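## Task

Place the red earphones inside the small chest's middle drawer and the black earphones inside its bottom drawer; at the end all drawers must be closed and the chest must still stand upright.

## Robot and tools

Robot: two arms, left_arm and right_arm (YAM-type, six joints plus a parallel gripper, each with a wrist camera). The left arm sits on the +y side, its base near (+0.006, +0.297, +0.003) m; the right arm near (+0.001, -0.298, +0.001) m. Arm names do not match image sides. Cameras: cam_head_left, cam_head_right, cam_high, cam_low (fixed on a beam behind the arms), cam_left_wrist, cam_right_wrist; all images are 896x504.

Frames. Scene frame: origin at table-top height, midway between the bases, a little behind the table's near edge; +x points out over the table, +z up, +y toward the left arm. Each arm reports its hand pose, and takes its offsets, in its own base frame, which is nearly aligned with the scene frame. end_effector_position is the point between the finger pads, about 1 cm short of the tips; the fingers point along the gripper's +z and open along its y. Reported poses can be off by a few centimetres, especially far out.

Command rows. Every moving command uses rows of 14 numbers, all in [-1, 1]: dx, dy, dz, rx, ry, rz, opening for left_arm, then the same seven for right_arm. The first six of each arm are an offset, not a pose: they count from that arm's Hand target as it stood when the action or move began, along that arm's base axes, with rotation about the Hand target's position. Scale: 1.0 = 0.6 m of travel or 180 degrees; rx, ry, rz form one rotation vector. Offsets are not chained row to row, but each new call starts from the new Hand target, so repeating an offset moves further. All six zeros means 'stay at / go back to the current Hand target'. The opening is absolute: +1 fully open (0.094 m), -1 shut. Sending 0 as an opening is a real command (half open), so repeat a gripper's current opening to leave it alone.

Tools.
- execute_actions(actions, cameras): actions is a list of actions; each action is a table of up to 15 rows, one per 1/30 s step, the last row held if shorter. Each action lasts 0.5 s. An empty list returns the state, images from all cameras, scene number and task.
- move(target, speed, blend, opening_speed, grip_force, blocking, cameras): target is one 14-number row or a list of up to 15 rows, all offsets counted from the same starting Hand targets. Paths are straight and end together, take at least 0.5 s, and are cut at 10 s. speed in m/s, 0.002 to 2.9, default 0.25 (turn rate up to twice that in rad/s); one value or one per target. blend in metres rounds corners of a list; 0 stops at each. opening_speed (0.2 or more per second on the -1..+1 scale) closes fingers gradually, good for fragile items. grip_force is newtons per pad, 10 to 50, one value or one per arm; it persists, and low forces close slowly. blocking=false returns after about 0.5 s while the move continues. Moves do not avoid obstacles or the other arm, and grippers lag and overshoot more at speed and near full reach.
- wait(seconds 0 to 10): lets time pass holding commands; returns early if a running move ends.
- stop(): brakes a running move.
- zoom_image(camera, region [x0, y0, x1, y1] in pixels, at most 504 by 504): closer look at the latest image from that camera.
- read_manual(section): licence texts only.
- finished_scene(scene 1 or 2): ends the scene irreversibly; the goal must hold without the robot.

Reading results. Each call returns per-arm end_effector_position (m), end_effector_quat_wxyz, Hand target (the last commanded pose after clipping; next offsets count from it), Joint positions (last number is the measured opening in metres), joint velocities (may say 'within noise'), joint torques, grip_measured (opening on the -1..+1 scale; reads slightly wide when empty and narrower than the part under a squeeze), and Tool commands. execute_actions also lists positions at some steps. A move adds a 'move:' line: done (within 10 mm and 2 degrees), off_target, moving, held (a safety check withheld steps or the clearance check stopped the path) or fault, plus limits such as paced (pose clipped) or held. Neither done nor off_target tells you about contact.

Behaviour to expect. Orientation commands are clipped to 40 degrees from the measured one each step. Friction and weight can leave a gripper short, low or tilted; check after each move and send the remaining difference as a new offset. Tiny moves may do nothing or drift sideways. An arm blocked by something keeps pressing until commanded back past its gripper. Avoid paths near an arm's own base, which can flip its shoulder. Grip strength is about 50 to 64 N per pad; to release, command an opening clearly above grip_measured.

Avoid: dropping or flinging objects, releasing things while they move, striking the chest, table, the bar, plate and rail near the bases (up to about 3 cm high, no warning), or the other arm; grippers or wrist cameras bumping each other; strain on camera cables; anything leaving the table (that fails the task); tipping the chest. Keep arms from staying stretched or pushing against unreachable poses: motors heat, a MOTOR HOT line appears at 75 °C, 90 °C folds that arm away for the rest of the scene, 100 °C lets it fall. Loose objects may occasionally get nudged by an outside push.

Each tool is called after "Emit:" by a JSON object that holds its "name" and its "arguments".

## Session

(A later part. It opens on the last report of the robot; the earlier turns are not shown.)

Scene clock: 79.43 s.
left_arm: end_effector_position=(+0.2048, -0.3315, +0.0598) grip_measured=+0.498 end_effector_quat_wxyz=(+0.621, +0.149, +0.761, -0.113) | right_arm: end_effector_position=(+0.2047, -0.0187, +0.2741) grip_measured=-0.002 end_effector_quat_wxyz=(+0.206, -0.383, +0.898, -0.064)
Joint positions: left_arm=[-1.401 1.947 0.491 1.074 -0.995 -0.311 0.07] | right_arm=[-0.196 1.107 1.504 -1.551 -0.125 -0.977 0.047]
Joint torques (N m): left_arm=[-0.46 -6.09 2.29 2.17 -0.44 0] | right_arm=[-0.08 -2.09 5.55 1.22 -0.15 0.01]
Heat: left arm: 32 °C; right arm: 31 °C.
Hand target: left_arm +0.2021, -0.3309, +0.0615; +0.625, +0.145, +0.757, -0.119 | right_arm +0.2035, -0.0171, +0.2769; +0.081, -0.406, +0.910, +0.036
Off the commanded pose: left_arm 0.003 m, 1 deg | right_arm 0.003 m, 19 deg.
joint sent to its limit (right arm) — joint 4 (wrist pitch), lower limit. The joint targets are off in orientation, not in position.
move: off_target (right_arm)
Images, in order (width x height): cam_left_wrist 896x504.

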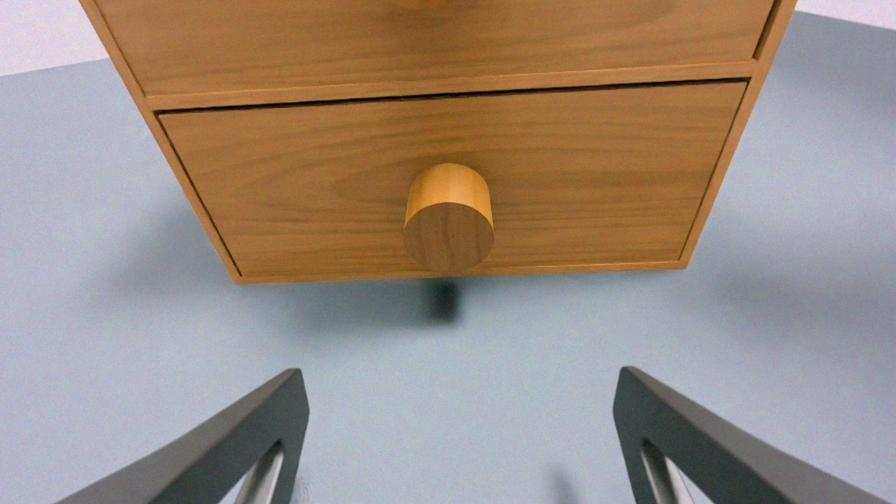

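Emit:
{"name": "move", "arguments": {"target": [0.122,-0.055,0.012,0,0,0,0.5,0,0,0,0,0,0,0], "cameras": ["cam_left_wrist"], "speed": 0.15}}

Scene clock: 80.83 s.
left_arm: end_effector_position=(+0.2723, -0.3559, +0.0628) grip_measured=+0.498 end_effector_quat_wxyz=(+0.622, +0.148, +0.762, -0.108) | right_arm: end_effector_position=(+0.2047, -0.0187, +0.2741) grip_measured=-0.002 end_effector_quat_wxyz=(+0.206, -0.383, +0.898, -0.064)
Joint positions: left_arm=[-1.205 2.04 0.664 1.074 -0.818 -0.204 0.07] | right_arm=[-0.196 1.107 1.504 -1.551 -0.125 -0.977 0.047]
Joint torques (N m): left_arm=[0.66 -7.35 5.52 1.96 -0.09 0.01] | right_arm=[-0.06 -2.1 5.53 1.23 -0.15 0.01]
Heat: left arm: 32 °C; right arm: 31 °C.
Hand target: left_arm +0.2752, -0.3640, +0.0688; +0.625, +0.145, +0.757, -0.119 | right_arm +0.2035, -0.0171, +0.2769; +0.081, -0.406, +0.910, +0.036
Off the commanded pose: left_arm 0.010 m, 1 deg | right_arm 0.003 m, 19 deg.
joint sent to its limit (right arm) — joint 4 (wrist pitch), lower limit. The joint targets are off in orientation, not in position.
move: off_target (right_arm)
Images, in order (width x height): cam_left_wrist 896x504.

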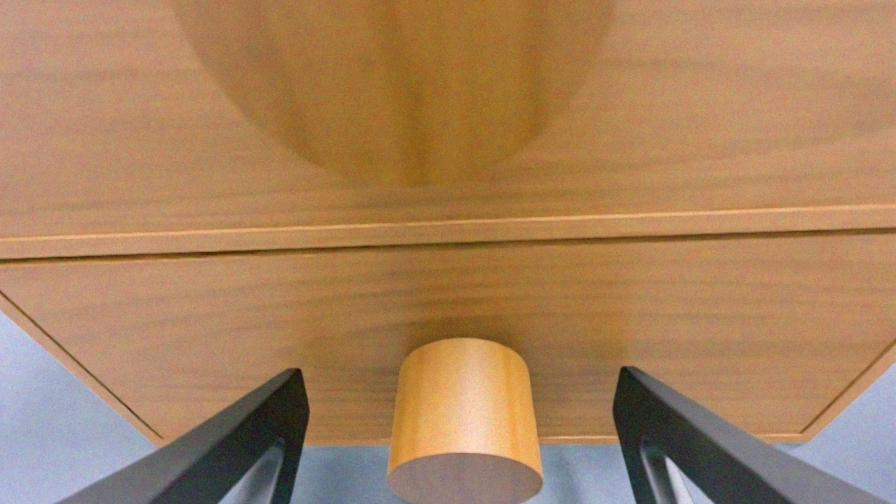

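Emit:
{"name": "move", "arguments": {"target": [[0,0.003,-0.006,0,0,0,0.5,0,0,0,0,0,0,0],[0,0.003,-0.006,0,0,0,-0.6,0,0,0,0,0,0,0],[-0.198,0.082,-0.008,0,0,0,-0.6,0,0,0,0,0,0,0]], "cameras": ["cam_left_wrist","cam_high"], "speed": 0.12}}

Scene clock: 84.27 s.
left_arm: end_effector_position=(+0.1613, -0.3106, +0.0514) grip_measured=-0.431 end_effector_quat_wxyz=(+0.621, +0.158, +0.762, -0.099) | right_arm: end_effector_position=(+0.2047, -0.0187, +0.2741) grip_measured=-0.002 end_effector_quat_wxyz=(+0.206, -0.383, +0.898, -0.064)
Joint positions: left_arm=[-1.562 1.893 0.418 0.939 -1.147 -0.449 0.027] | right_arm=[-0.196 1.107 1.504 -1.551 -0.125 -0.977 0.047]
Joint torques (N m): left_arm=[-1.17 -8.99 2.99 1.73 -0.58 -0.1] | right_arm=[-0.08 -2.09 5.55 1.22 -0.15 0.01]
Heat: left arm: 32 °C; right arm: 31 °C.
Hand target: left_arm +0.1565, -0.3148, +0.0640; +0.626, +0.145, +0.757, -0.119 | right_arm +0.2035, -0.0171, +0.2769; +0.081, -0.406, +0.910, +0.036
Off the commanded pose: left_arm 0.014 m, 3 deg | right_arm 0.003 m, 19 deg.
joint sent to its limit (right arm) — joint 4 (wrist pitch), lower limit. The joint targets are off in orientation, not in position.
move: off_target (left_arm, right_arm)
Images, in order (width x height): cam_high 896x504, cam_left_wrist 896x504.

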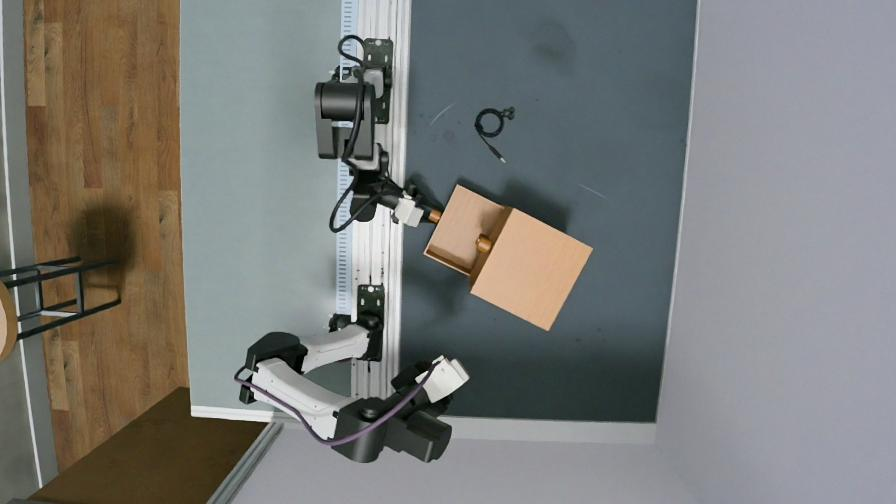

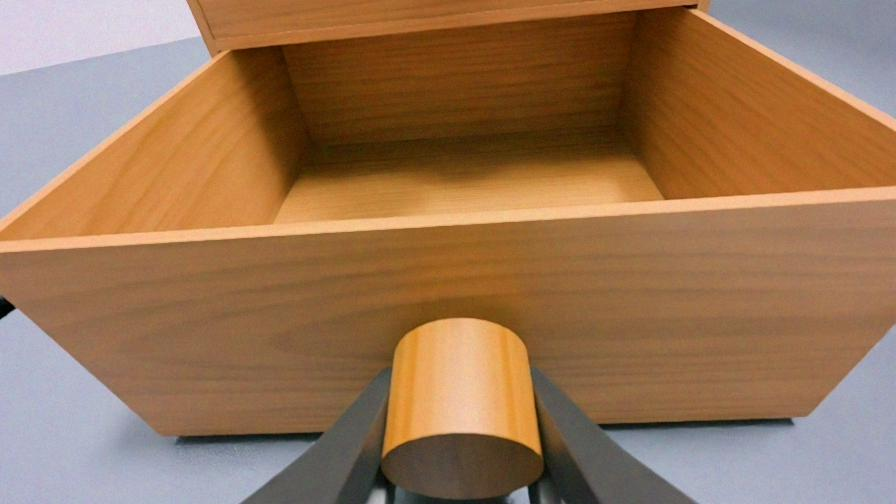

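Emit:
{"name": "move", "arguments": {"target": [[-0.005,0.002,-0.012,0,0,0,0.4,0,0,0,0,0,0,0],[-0.03,0.02,0.25,0,0,0,0.4,0,0,0,0,0,0,0],[0.139,0.341,0.3,0.105,0.371,0.057,1,0,0,0,0,0,0,0]], "blend": [0,0.06,0], "cameras": ["cam_left_wrist","cam_head_left"]}}

Scene clock: 89.80 s.
left_arm: end_effector_position=(+0.2383, -0.1099, +0.2332) grip_measured=+0.998 end_effector_quat_wxyz=(+0.100, +0.086, +0.991, -0.010) | right_arm: end_effector_position=(+0.2047, -0.0187, +0.2741) grip_measured=-0.002 end_effector_quat_wxyz=(+0.206, -0.383, +0.898, -0.064)
Joint positions: left_arm=[-0.47 1.432 1.606 -1.55 -0.057 -0.291 0.094] | right_arm=[-0.196 1.107 1.504 -1.551 -0.125 -0.977 0.047]
Joint torques (N m): left_arm=[0.99 -4.51 7.98 0.51 -0.03 0.11] | right_arm=[-0.08 -2.06 5.55 1.22 -0.15 0.01]
Heat: left arm: 32 °C; right arm: 31 °C.
Hand target: left_arm +0.2399, -0.1102, +0.2439; +0.085, +0.087, +0.993, -0.007 | right_arm +0.2035, -0.0171, +0.2769; +0.081, -0.406, +0.910, +0.036
Off the commanded pose: left_arm 0.011 m, 2 deg | right_arm 0.003 m, 19 deg.
joint sent to its limit (left arm) — joint 4 (wrist pitch), lower limit. The joint targets are off in orientation, not in position.
joint sent to its limit (right arm) — joint 4 (wrist pitch), lower limit. The joint targets are off in orientation, not in position.
move: off_target (left_arm, right_arm); target 3's new opening was sent with left_arm's hand 0.011 m and 2 deg from that target
Images, in order (width x height): cam_head_left 896x504, cam_left_wrist 896x504.

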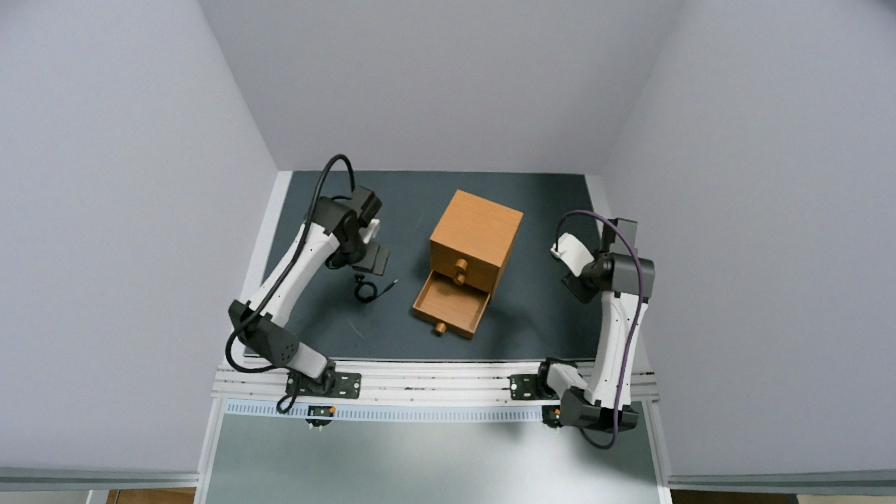

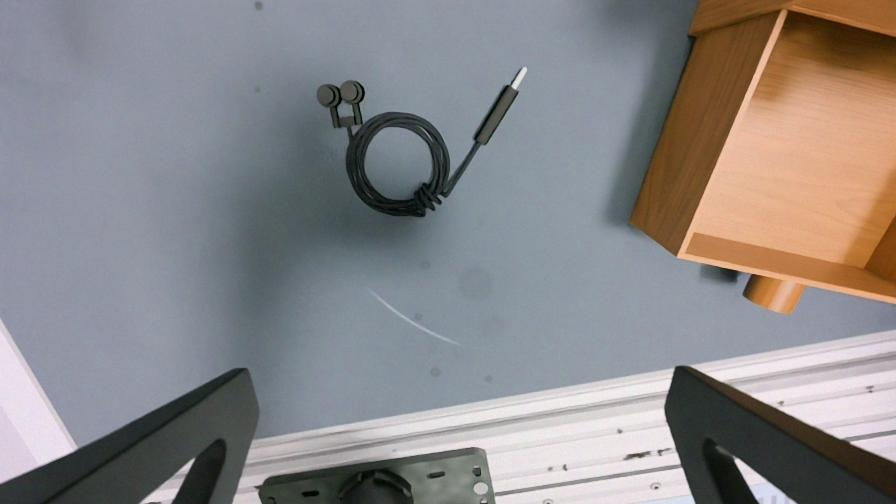

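Emit:
{"name": "move", "arguments": {"target": [0.117,-0.071,-0.281,0,0,-0.178,0,0,0,0,0,0,0,0], "cameras": ["cam_left_wrist"]}}

Scene clock: 92.40 s.
left_arm: end_effector_position=(+0.3081, -0.1532, +0.0759) grip_measured=+0.002 end_effector_quat_wxyz=(+0.074, +0.356, +0.931, -0.025) | right_arm: end_effector_position=(+0.2047, -0.0187, +0.2741) grip_measured=-0.002 end_effector_quat_wxyz=(+0.206, -0.383, +0.898, -0.064)
Joint positions: left_arm=[-0.442 1.724 1.27 -0.966 0.039 0.285 0.047] | right_arm=[-0.196 1.107 1.504 -1.551 -0.125 -0.977 0.047]
Joint torques (N m): left_arm=[1.2 -7.51 4.59 0.76 0.12 0.12] | right_arm=[-0.06 -2.09 5.55 1.22 -0.16 0.01]
Heat: left arm: 32 °C; right arm: 31 °C.
Hand target: left_arm +0.3101, -0.1527, +0.0753; +0.080, +0.357, +0.930, -0.030 | right_arm +0.2035, -0.0171, +0.2769; +0.081, -0.406, +0.910, +0.036
Off the commanded pose: left_arm 0.002 m, 1 deg | right_arm 0.003 m, 19 deg.
joint sent to its limit (right arm) — joint 4 (wrist pitch), lower limit. The joint targets are off in orientation, not in position.
move: off_target (right_arm)
Images, in order (width x height): cam_left_wrist 896x504.

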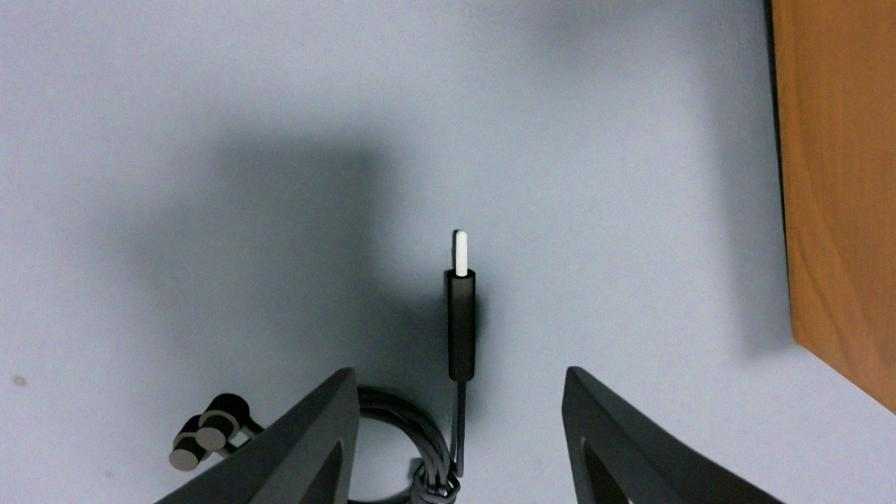

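Emit:
{"name": "move", "arguments": {"target": [[-0.008,-0.005,-0.089,0,0,0,-0.4,0,0,0,0,0,0,0],[-0.008,-0.005,-0.089,0,0,0,-0.95,0,0,0,0,0,0,0],[-0.008,-0.005,0.25,0,0,0,-0.95,0,0,0,0,0,0,0]], "cameras": ["cam_left_wrist","cam_low"], "speed": 0.2}}

Scene clock: 96.60 s.
left_arm: end_effector_position=(+0.3058, -0.1522, +0.2160) grip_measured=-0.884 end_effector_quat_wxyz=(+0.070, +0.356, +0.932, -0.025) | right_arm: end_effector_position=(+0.2047, -0.0187, +0.2741) grip_measured=-0.002 end_effector_quat_wxyz=(+0.206, -0.383, +0.898, -0.064)
Joint positions: left_arm=[-0.442 1.76 1.878 -1.545 0.039 0.285 0.005] | right_arm=[-0.196 1.107 1.504 -1.551 -0.125 -0.977 0.047]
Joint torques (N m): left_arm=[-0.12 -7.31 7.65 0.4 0.09 -0.02] | right_arm=[-0.08 -2.07 5.53 1.22 -0.15 0.01]
Heat: left arm: 32 °C; right arm: 31 °C.
Hand target: left_arm +0.3053, -0.1557, +0.2252; +0.080, +0.357, +0.930, -0.031 | right_arm +0.2035, -0.0171, +0.2769; +0.081, -0.406, +0.910, +0.036
Off the commanded pose: left_arm 0.010 m, 1 deg | right_arm 0.003 m, 19 deg.
joint sent to its limit (right arm) — joint 4 (wrist pitch), lower limit. The joint targets are off in orientation, not in position.
move: off_target (right_arm)
Images, in order (width x height): cam_low 896x504, cam_left_wrist 896x504.

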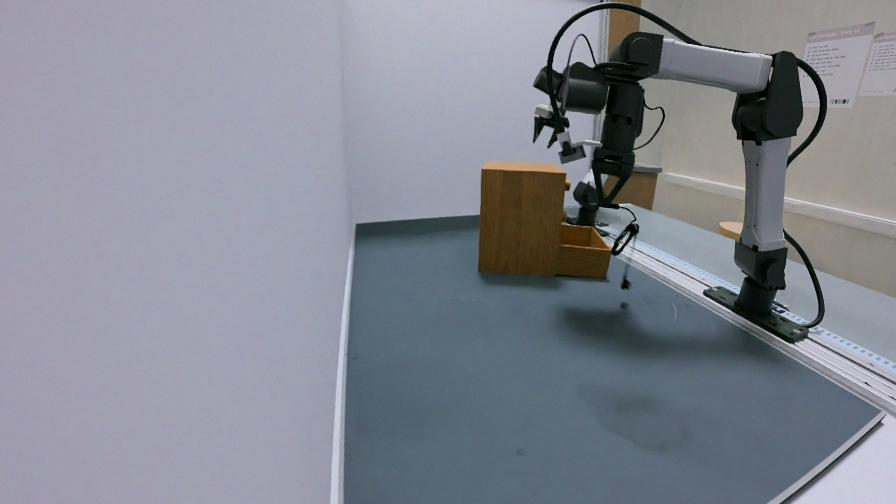

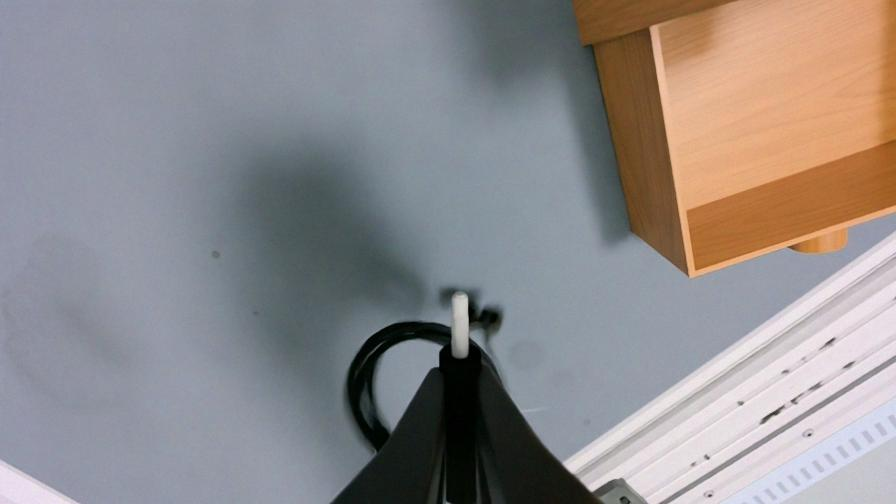

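Emit:
{"name": "move", "arguments": {"target": [[-0.02,0.0,0.175,0,0,0,-0.95,0,0,0,0,0,0,0],[-0.13,-0.302,0.18,0,0,-0.389,-0.95,0,0,0,0,0,0,0],[-0.13,-0.302,0.05,0,0,-0.389,-0.95,0,0,0,0,0,0,0]], "blend": [0.02,0.01,0], "cameras": ["cam_left_wrist","cam_high","cam_low"], "speed": 0.2}}

Scene clock: 102.20 s.
left_arm: end_effector_position=(+0.2331, -0.3367, +0.2507) grip_measured=-0.884 end_effector_quat_wxyz=(+0.152, +0.806, +0.568, -0.070) | right_arm: end_effector_position=(+0.2047, -0.0187, +0.2741) grip_measured=-0.002 end_effector_quat_wxyz=(+0.206, -0.383, +0.898, -0.064)
Joint positions: left_arm=[-0.899 1.952 2.24 -1.559 0.156 0.99 0.005] | right_arm=[-0.196 1.107 1.504 -1.551 -0.125 -0.977 0.047]
Joint torques (N m): left_arm=[-0.66 -9.76 4.75 0.77 0.09 0.11] | right_arm=[-0.08 -2.09 5.53 1.23 -0.15 0.01]
Heat: left arm: 33 °C; right arm: 31 °C.
Hand target: left_arm +0.2273, -0.3369, +0.2552; +0.048, +0.826, +0.557, -0.071 | right_arm +0.2035, -0.0171, +0.2769; +0.081, -0.406, +0.910, +0.036
Off the commanded pose: left_arm 0.007 m, 12 deg | right_arm 0.003 m, 19 deg.
joint sent to its limit (left arm) — joint 4 (wrist pitch), lower limit. The joint targets are off in orientation, not in position.
joint sent to its limit (right arm) — joint 4 (wrist pitch), lower limit. The joint targets are off in orientation, not in position.
move: off_target (left_arm, right_arm)
Images, in order (width x height): cam_high 896x504, cam_low 896x504, cam_left_wrist 896x504.

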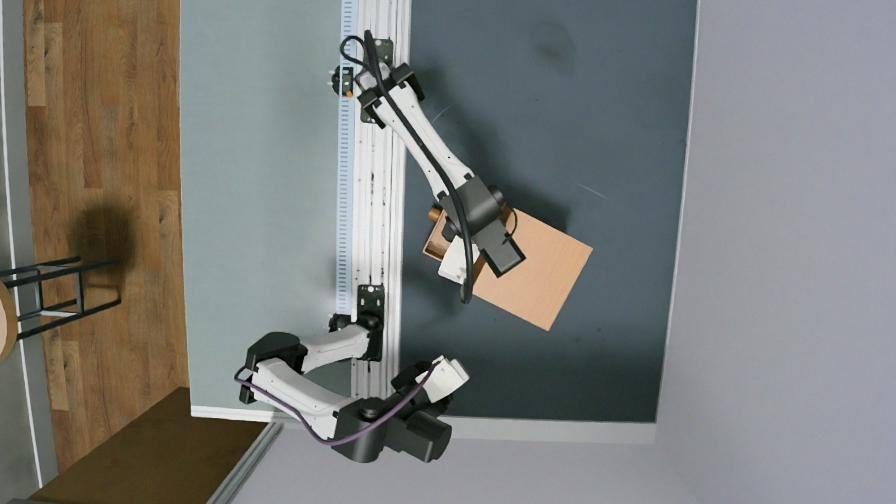

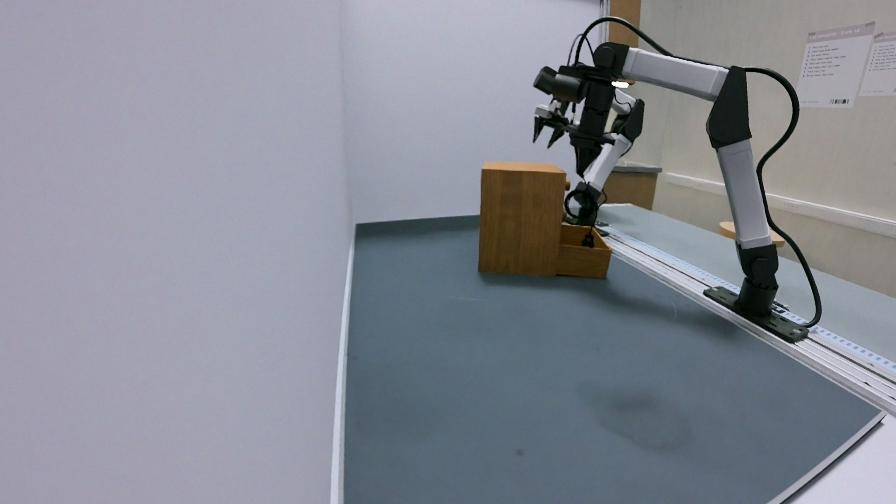

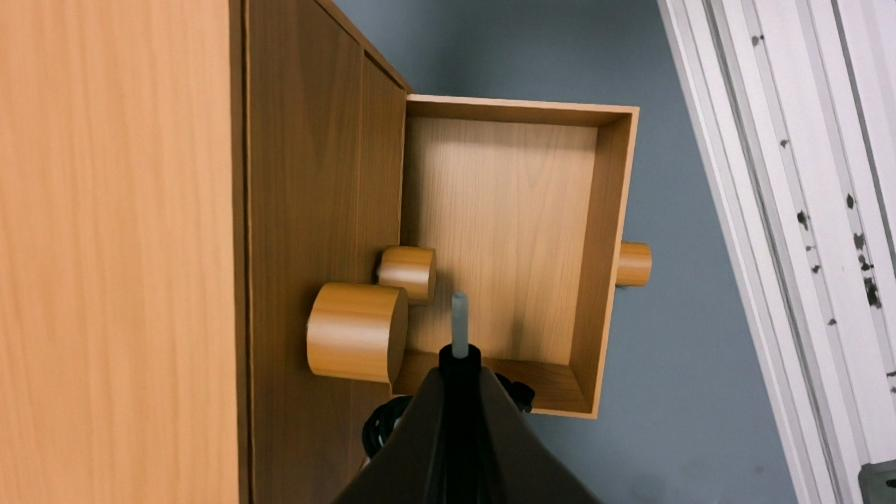

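Emit:
{"name": "move", "arguments": {"target": [[-0.068,-0.065,0,0,0,0,-0.95,0,0,0,0,0,0,0],[-0.068,-0.065,-0.19,0,0,0,-0.95,0,0,0,0,0,0,0]], "blend": [0.01,0], "cameras": ["cam_left_wrist","cam_low","cam_head_right"], "speed": 0.15}}

Emit:
{"name": "zoom_image", "arguments": {"camera": "cam_head_right", "region": [380, 220, 560, 350]}}

Scene clock: 105.03 s.
left_arm: end_effector_position=(+0.1858, -0.3679, +0.1287) grip_measured=-0.884 end_effector_quat_wxyz=(+0.013, +0.821, +0.566, -0.069) | right_arm: end_effector_position=(+0.2047, -0.0187, +0.2741) grip_measured=-0.002 end_effector_quat_wxyz=(+0.206, -0.383, +0.898, -0.064)
Joint positions: left_arm=[-1.046 2.096 1.987 -1.425 0.136 0.886 0.005] | right_arm=[-0.196 1.107 1.504 -1.551 -0.125 -0.977 0.047]
Joint torques (N m): left_arm=[-0.5 -13.42 4.41 0.77 0.06 0.09] | right_arm=[-0.08 -2.09 5.53 1.22 -0.15 0.01]
Heat: left arm: 33 °C; right arm: 31 °C.
Hand target: left_arm +0.1864, -0.3760, +0.1413; +0.048, +0.826, +0.557, -0.071 | right_arm +0.2035, -0.0171, +0.2769; +0.081, -0.406, +0.910, +0.036
Off the commanded pose: left_arm 0.015 m, 4 deg | right_arm 0.003 m, 19 deg.
joint sent to its limit (right arm) — joint 4 (wrist pitch), lower limit. The joint targets are off in orientation, not in position.
move: off_target (left_arm, right_arm)
Images, in order (width x height): cam_head_right 896x504, cam_low 896x504, cam_left_wrist 896x504.

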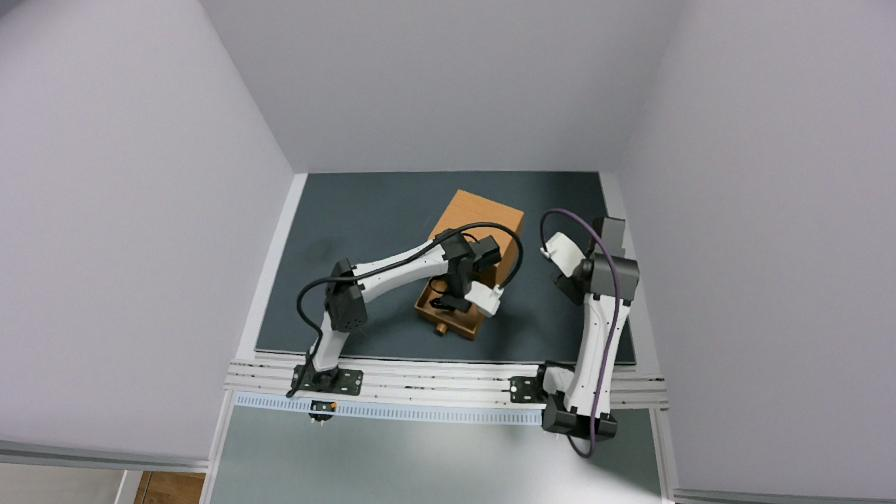

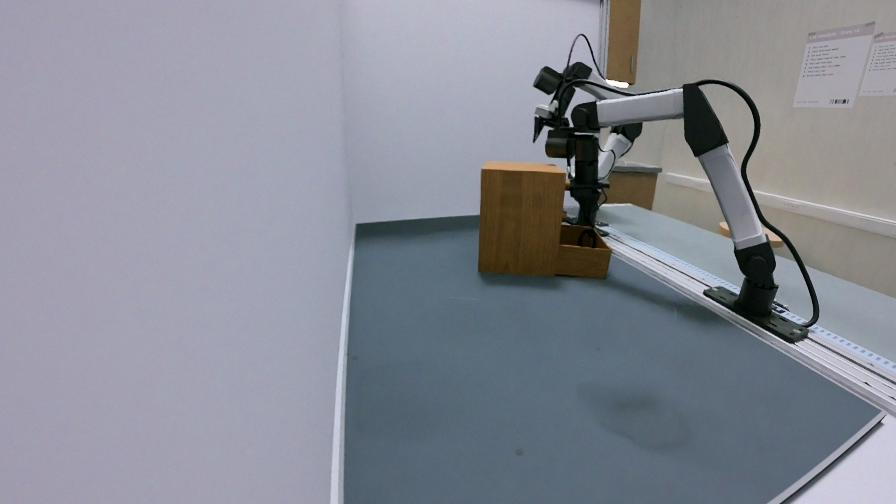

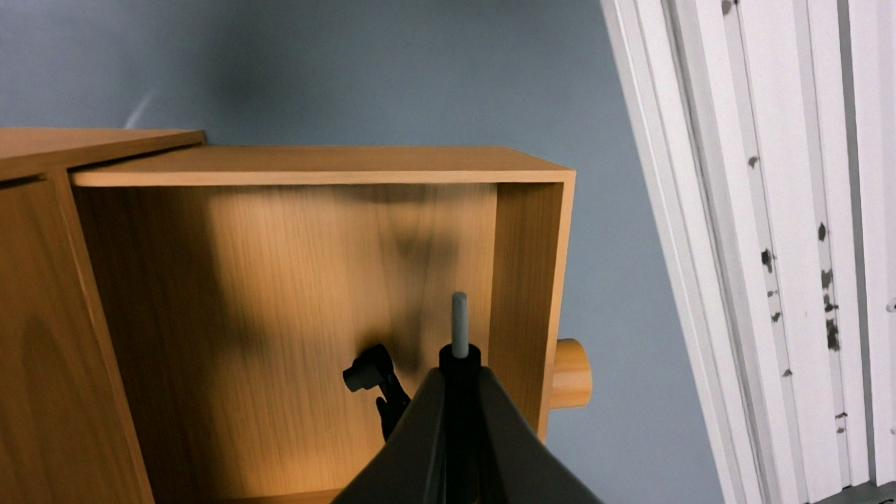

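Scaled by 2.800 from the camera's 896x504 image, which has a finer 1280x720 frame.

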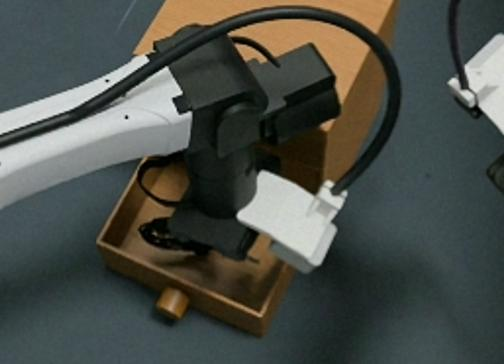

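Emit:
{"name": "move", "arguments": {"target": [[0,0,-0.11,0,0,0,-0.95,0,0,0,0,0,0,0],[0,0,-0.11,0,0,0,-0.6,0,0,0,0,0,0,0],[0,0,0.12,0,0,0,-0.6,0,0,0,0,0,0,0],[-0.02,0.07,0.22,0,0,0.1,-0.6,0,0,0,0,0,0,0]], "blend": [0,0,0.02,0], "cameras": ["cam_left_wrist","cam_head_left"], "speed": 0.17}}

Scene clock: 109.20 s.
left_arm: end_effector_position=(+0.1761, -0.3422, +0.2651) grip_measured=-0.602 end_effector_quat_wxyz=(+0.145, +0.723, +0.670, -0.088) | right_arm: end_effector_position=(+0.2047, -0.0187, +0.2741) grip_measured=-0.002 end_effector_quat_wxyz=(+0.206, -0.383, +0.898, -0.064)
Joint positions: left_arm=[-1.048 1.841 2.148 -1.554 0.106 0.581 0.019] | right_arm=[-0.196 1.107 1.504 -1.551 -0.125 -0.977 0.047]
Joint torques (N m): left_arm=[0.72 -10.51 4.05 0.8 -0.03 -0.13] | right_arm=[-0.08 -2.09 5.55 1.22 -0.15 0.01]
Heat: left arm: 33 °C; right arm: 31 °C.
Hand target: left_arm +0.1745, -0.3339, +0.2732; +0.058, +0.729, +0.679, -0.062 | right_arm +0.2035, -0.0171, +0.2769; +0.081, -0.406, +0.910, +0.036
Off the commanded pose: left_arm 0.012 m, 10 deg | right_arm 0.003 m, 19 deg.
joint sent to its limit (left arm) — joint 4 (wrist pitch), lower limit. The joint targets are off in orientation, not in position.
joint sent to its limit (right arm) — joint 4 (wrist pitch), lower limit. The joint targets are off in orientation, not in position.
move: off_target (left_arm, right_arm); target 2's new opening was sent with left_arm's hand 0.028 m and 5 deg from that target
Images, in order (width x height): cam_head_left 896x504, cam_left_wrist 896x504.

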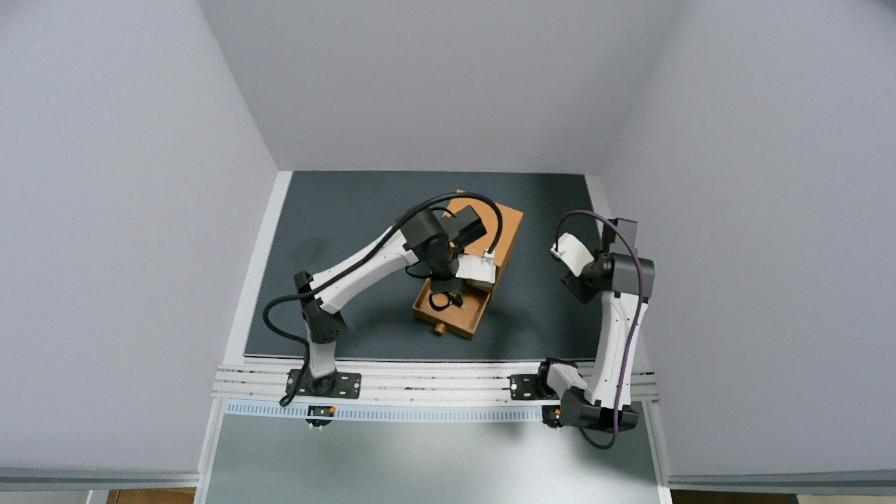

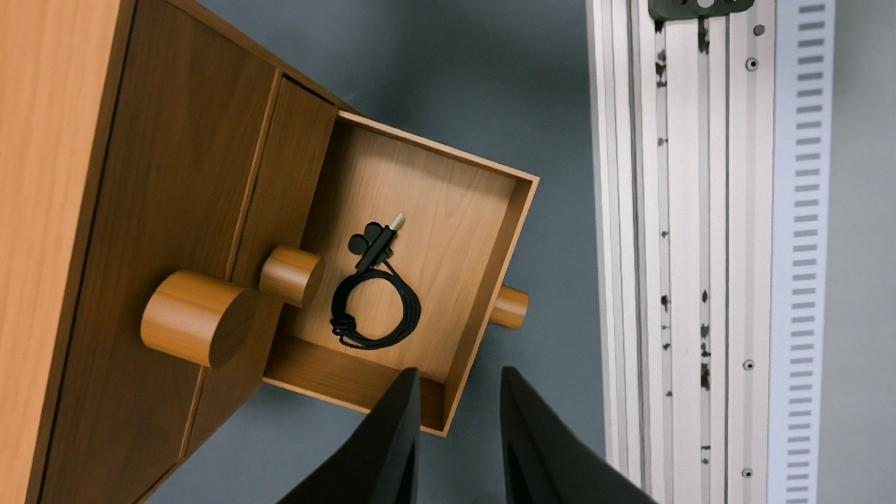

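Emit:
{"name": "move", "arguments": {"target": [-0.066,0.07,-0.06,-0.347,-0.218,0.349,0.5,0,0,0,0,0,0,0], "cameras": ["cam_left_wrist"], "speed": 0.4}}

Scene clock: 112.97 s.
left_arm: end_effector_position=(+0.1361, -0.2916, +0.2368) grip_measured=+0.498 end_effector_quat_wxyz=(+0.621, +0.161, +0.759, -0.109) | right_arm: end_effector_position=(+0.2047, -0.0187, +0.2741) grip_measured=-0.002 end_effector_quat_wxyz=(+0.206, -0.383, +0.898, -0.064)
Joint positions: left_arm=[-1.666 1.185 0.779 -0.231 -1.218 -0.571 0.07] | right_arm=[-0.196 1.107 1.504 -1.551 -0.125 -0.977 0.047]
Joint torques (N m): left_arm=[-0.42 -2.85 5.11 1.88 -0.75 -0.24] | right_arm=[-0.08 -2.09 5.55 1.22 -0.15 0.01]
Heat: left arm: 32 °C; right arm: 31 °C.
Hand target: left_arm +0.1349, -0.2920, +0.2373; +0.626, +0.145, +0.757, -0.120 | right_arm +0.2035, -0.0171, +0.2769; +0.081, -0.406, +0.910, +0.036
Off the commanded pose: left_arm 0.001 m, 2 deg | right_arm 0.003 m, 19 deg.
joint sent to its limit (right arm) — joint 4 (wrist pitch), lower limit. The joint targets are off in orientation, not in position.
move: off_target (right_arm)
Images, in order (width x height): cam_left_wrist 896x504.

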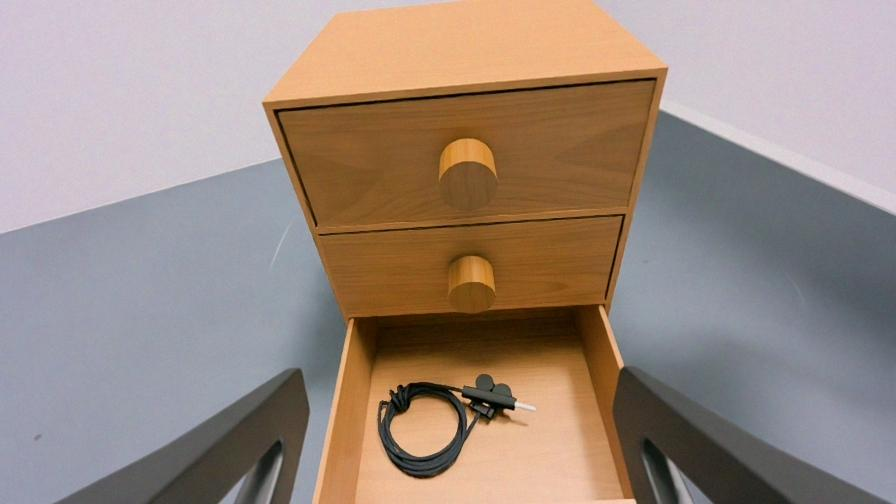

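Emit:
{"name": "move", "arguments": {"target": [[0.022,-0.023,-0.295,0,0,0,0.5,0,0,0,0,0,0,0],[0.022,-0.023,-0.295,0,0,0,-0.6,0,0,0,0,0,0,0],[0.235,-0.123,-0.285,0,0,0,-0.6,0,0,0,0,0,0,0]], "cameras": ["cam_left_wrist","cam_high"], "speed": [0.2,0.15,0.12]}}

Scene clock: 117.70 s.
left_arm: end_effector_position=(+0.2676, -0.3575, +0.0731) grip_measured=-0.455 end_effector_quat_wxyz=(+0.637, +0.136, +0.751, -0.113) | right_arm: end_effector_position=(+0.2047, -0.0187, +0.2741) grip_measured=-0.002 end_effector_quat_wxyz=(+0.206, -0.383, +0.898, -0.064)
Joint positions: left_arm=[-1.227 2.038 0.66 1.126 -0.857 -0.189 0.026] | right_arm=[-0.196 1.107 1.504 -1.551 -0.125 -0.977 0.047]
Joint torques (N m): left_arm=[2.54 -5.75 6.17 1.51 0.37 -0.13] | right_arm=[-0.06 -2.1 5.53 1.22 -0.15 0.01]
Heat: left arm: 32 °C; right arm: 31 °C.
Hand target: left_arm +0.2758, -0.3657, +0.0662; +0.626, +0.145, +0.757, -0.120 | right_arm +0.2035, -0.0171, +0.2769; +0.081, -0.406, +0.910, +0.036
Off the commanded pose: left_arm 0.014 m, 2 deg | right_arm 0.003 m, 19 deg.
joint sent to its limit (right arm) — joint 4 (wrist pitch), lower limit. The joint targets are off in orientation, not in position.
move: off_target (left_arm, right_arm)
Images, in order (width x height): cam_high 896x504, cam_left_wrist 896x504.

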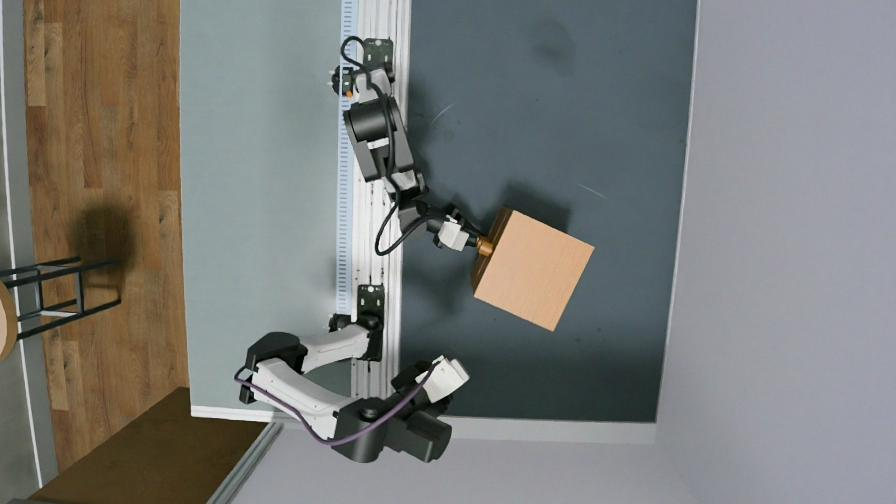

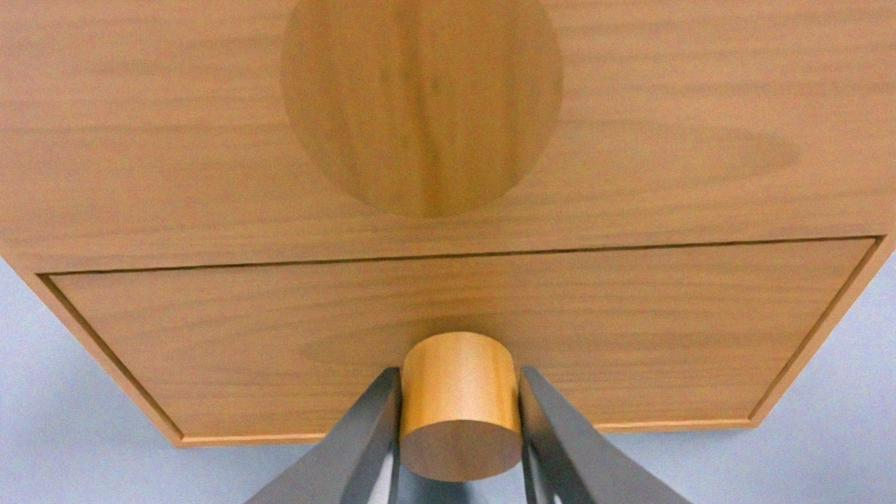

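Emit:
{"name": "move", "arguments": {"target": [[-0.013,0.012,0.010,0,0,0,-0.6,0,0,0,0,0,0,0],[-0.013,0.012,0.010,0,0,0,0.5,0,0,0,0,0,0,0],[-0.2,0.09,0.06,0,0,0,0.5,0,0,0,0,0,0,0],[-0.2,0.09,0.25,0,0,0,0.5,0,0,0,0,0,0,0]], "blend": [0,0,0.04,0], "cameras": ["cam_left_wrist","cam_low"]}}

Scene clock: 121.53 s.
left_arm: end_effector_position=(+0.1589, -0.3037, +0.1987) grip_measured=+0.498 end_effector_quat_wxyz=(+0.623, +0.167, +0.759, -0.092) | right_arm: end_effector_position=(+0.2047, -0.0187, +0.2741) grip_measured=-0.002 end_effector_quat_wxyz=(+0.206, -0.383, +0.898, -0.064)
Joint positions: left_arm=[-1.572 1.285 0.664 0.081 -1.155 -0.431 0.07] | right_arm=[-0.196 1.107 1.504 -1.551 -0.125 -0.977 0.047]
Joint torques (N m): left_arm=[-0.64 -4.38 9.07 1.7 -0.53 -0.22] | right_arm=[-0.08 -2.07 5.55 1.23 -0.16 0.01]
Heat: left arm: 32 °C; right arm: 31 °C.
Hand target: left_arm +0.1559, -0.3117, +0.2164; +0.626, +0.145, +0.757, -0.120 | right_arm +0.2035, -0.0171, +0.2769; +0.081, -0.406, +0.910, +0.036
Off the commanded pose: left_arm 0.019 m, 4 deg | right_arm 0.003 m, 19 deg.
joint sent to its limit (right arm) — joint 4 (wrist pitch), lower limit. The joint targets are off in orientation, not in position.
move: off_target (left_arm, right_arm)
Images, in order (width x height): cam_low 896x504, cam_left_wrist 896x504.

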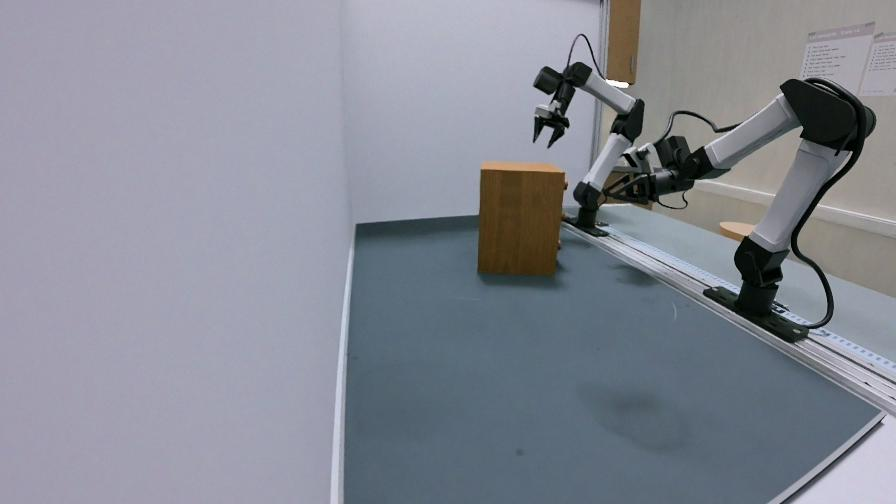

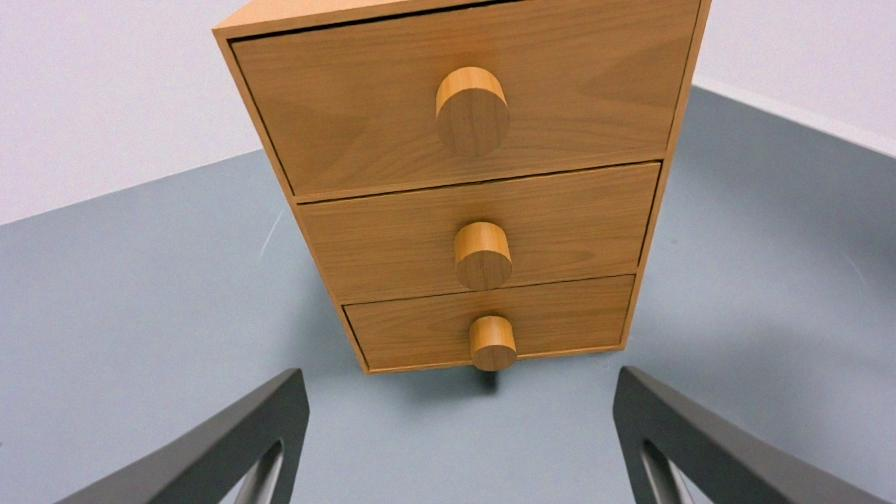

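All shut.

Emit:
{"name": "finished_scene", "arguments": {"scene": 1}}

The scene is finished: the task was done.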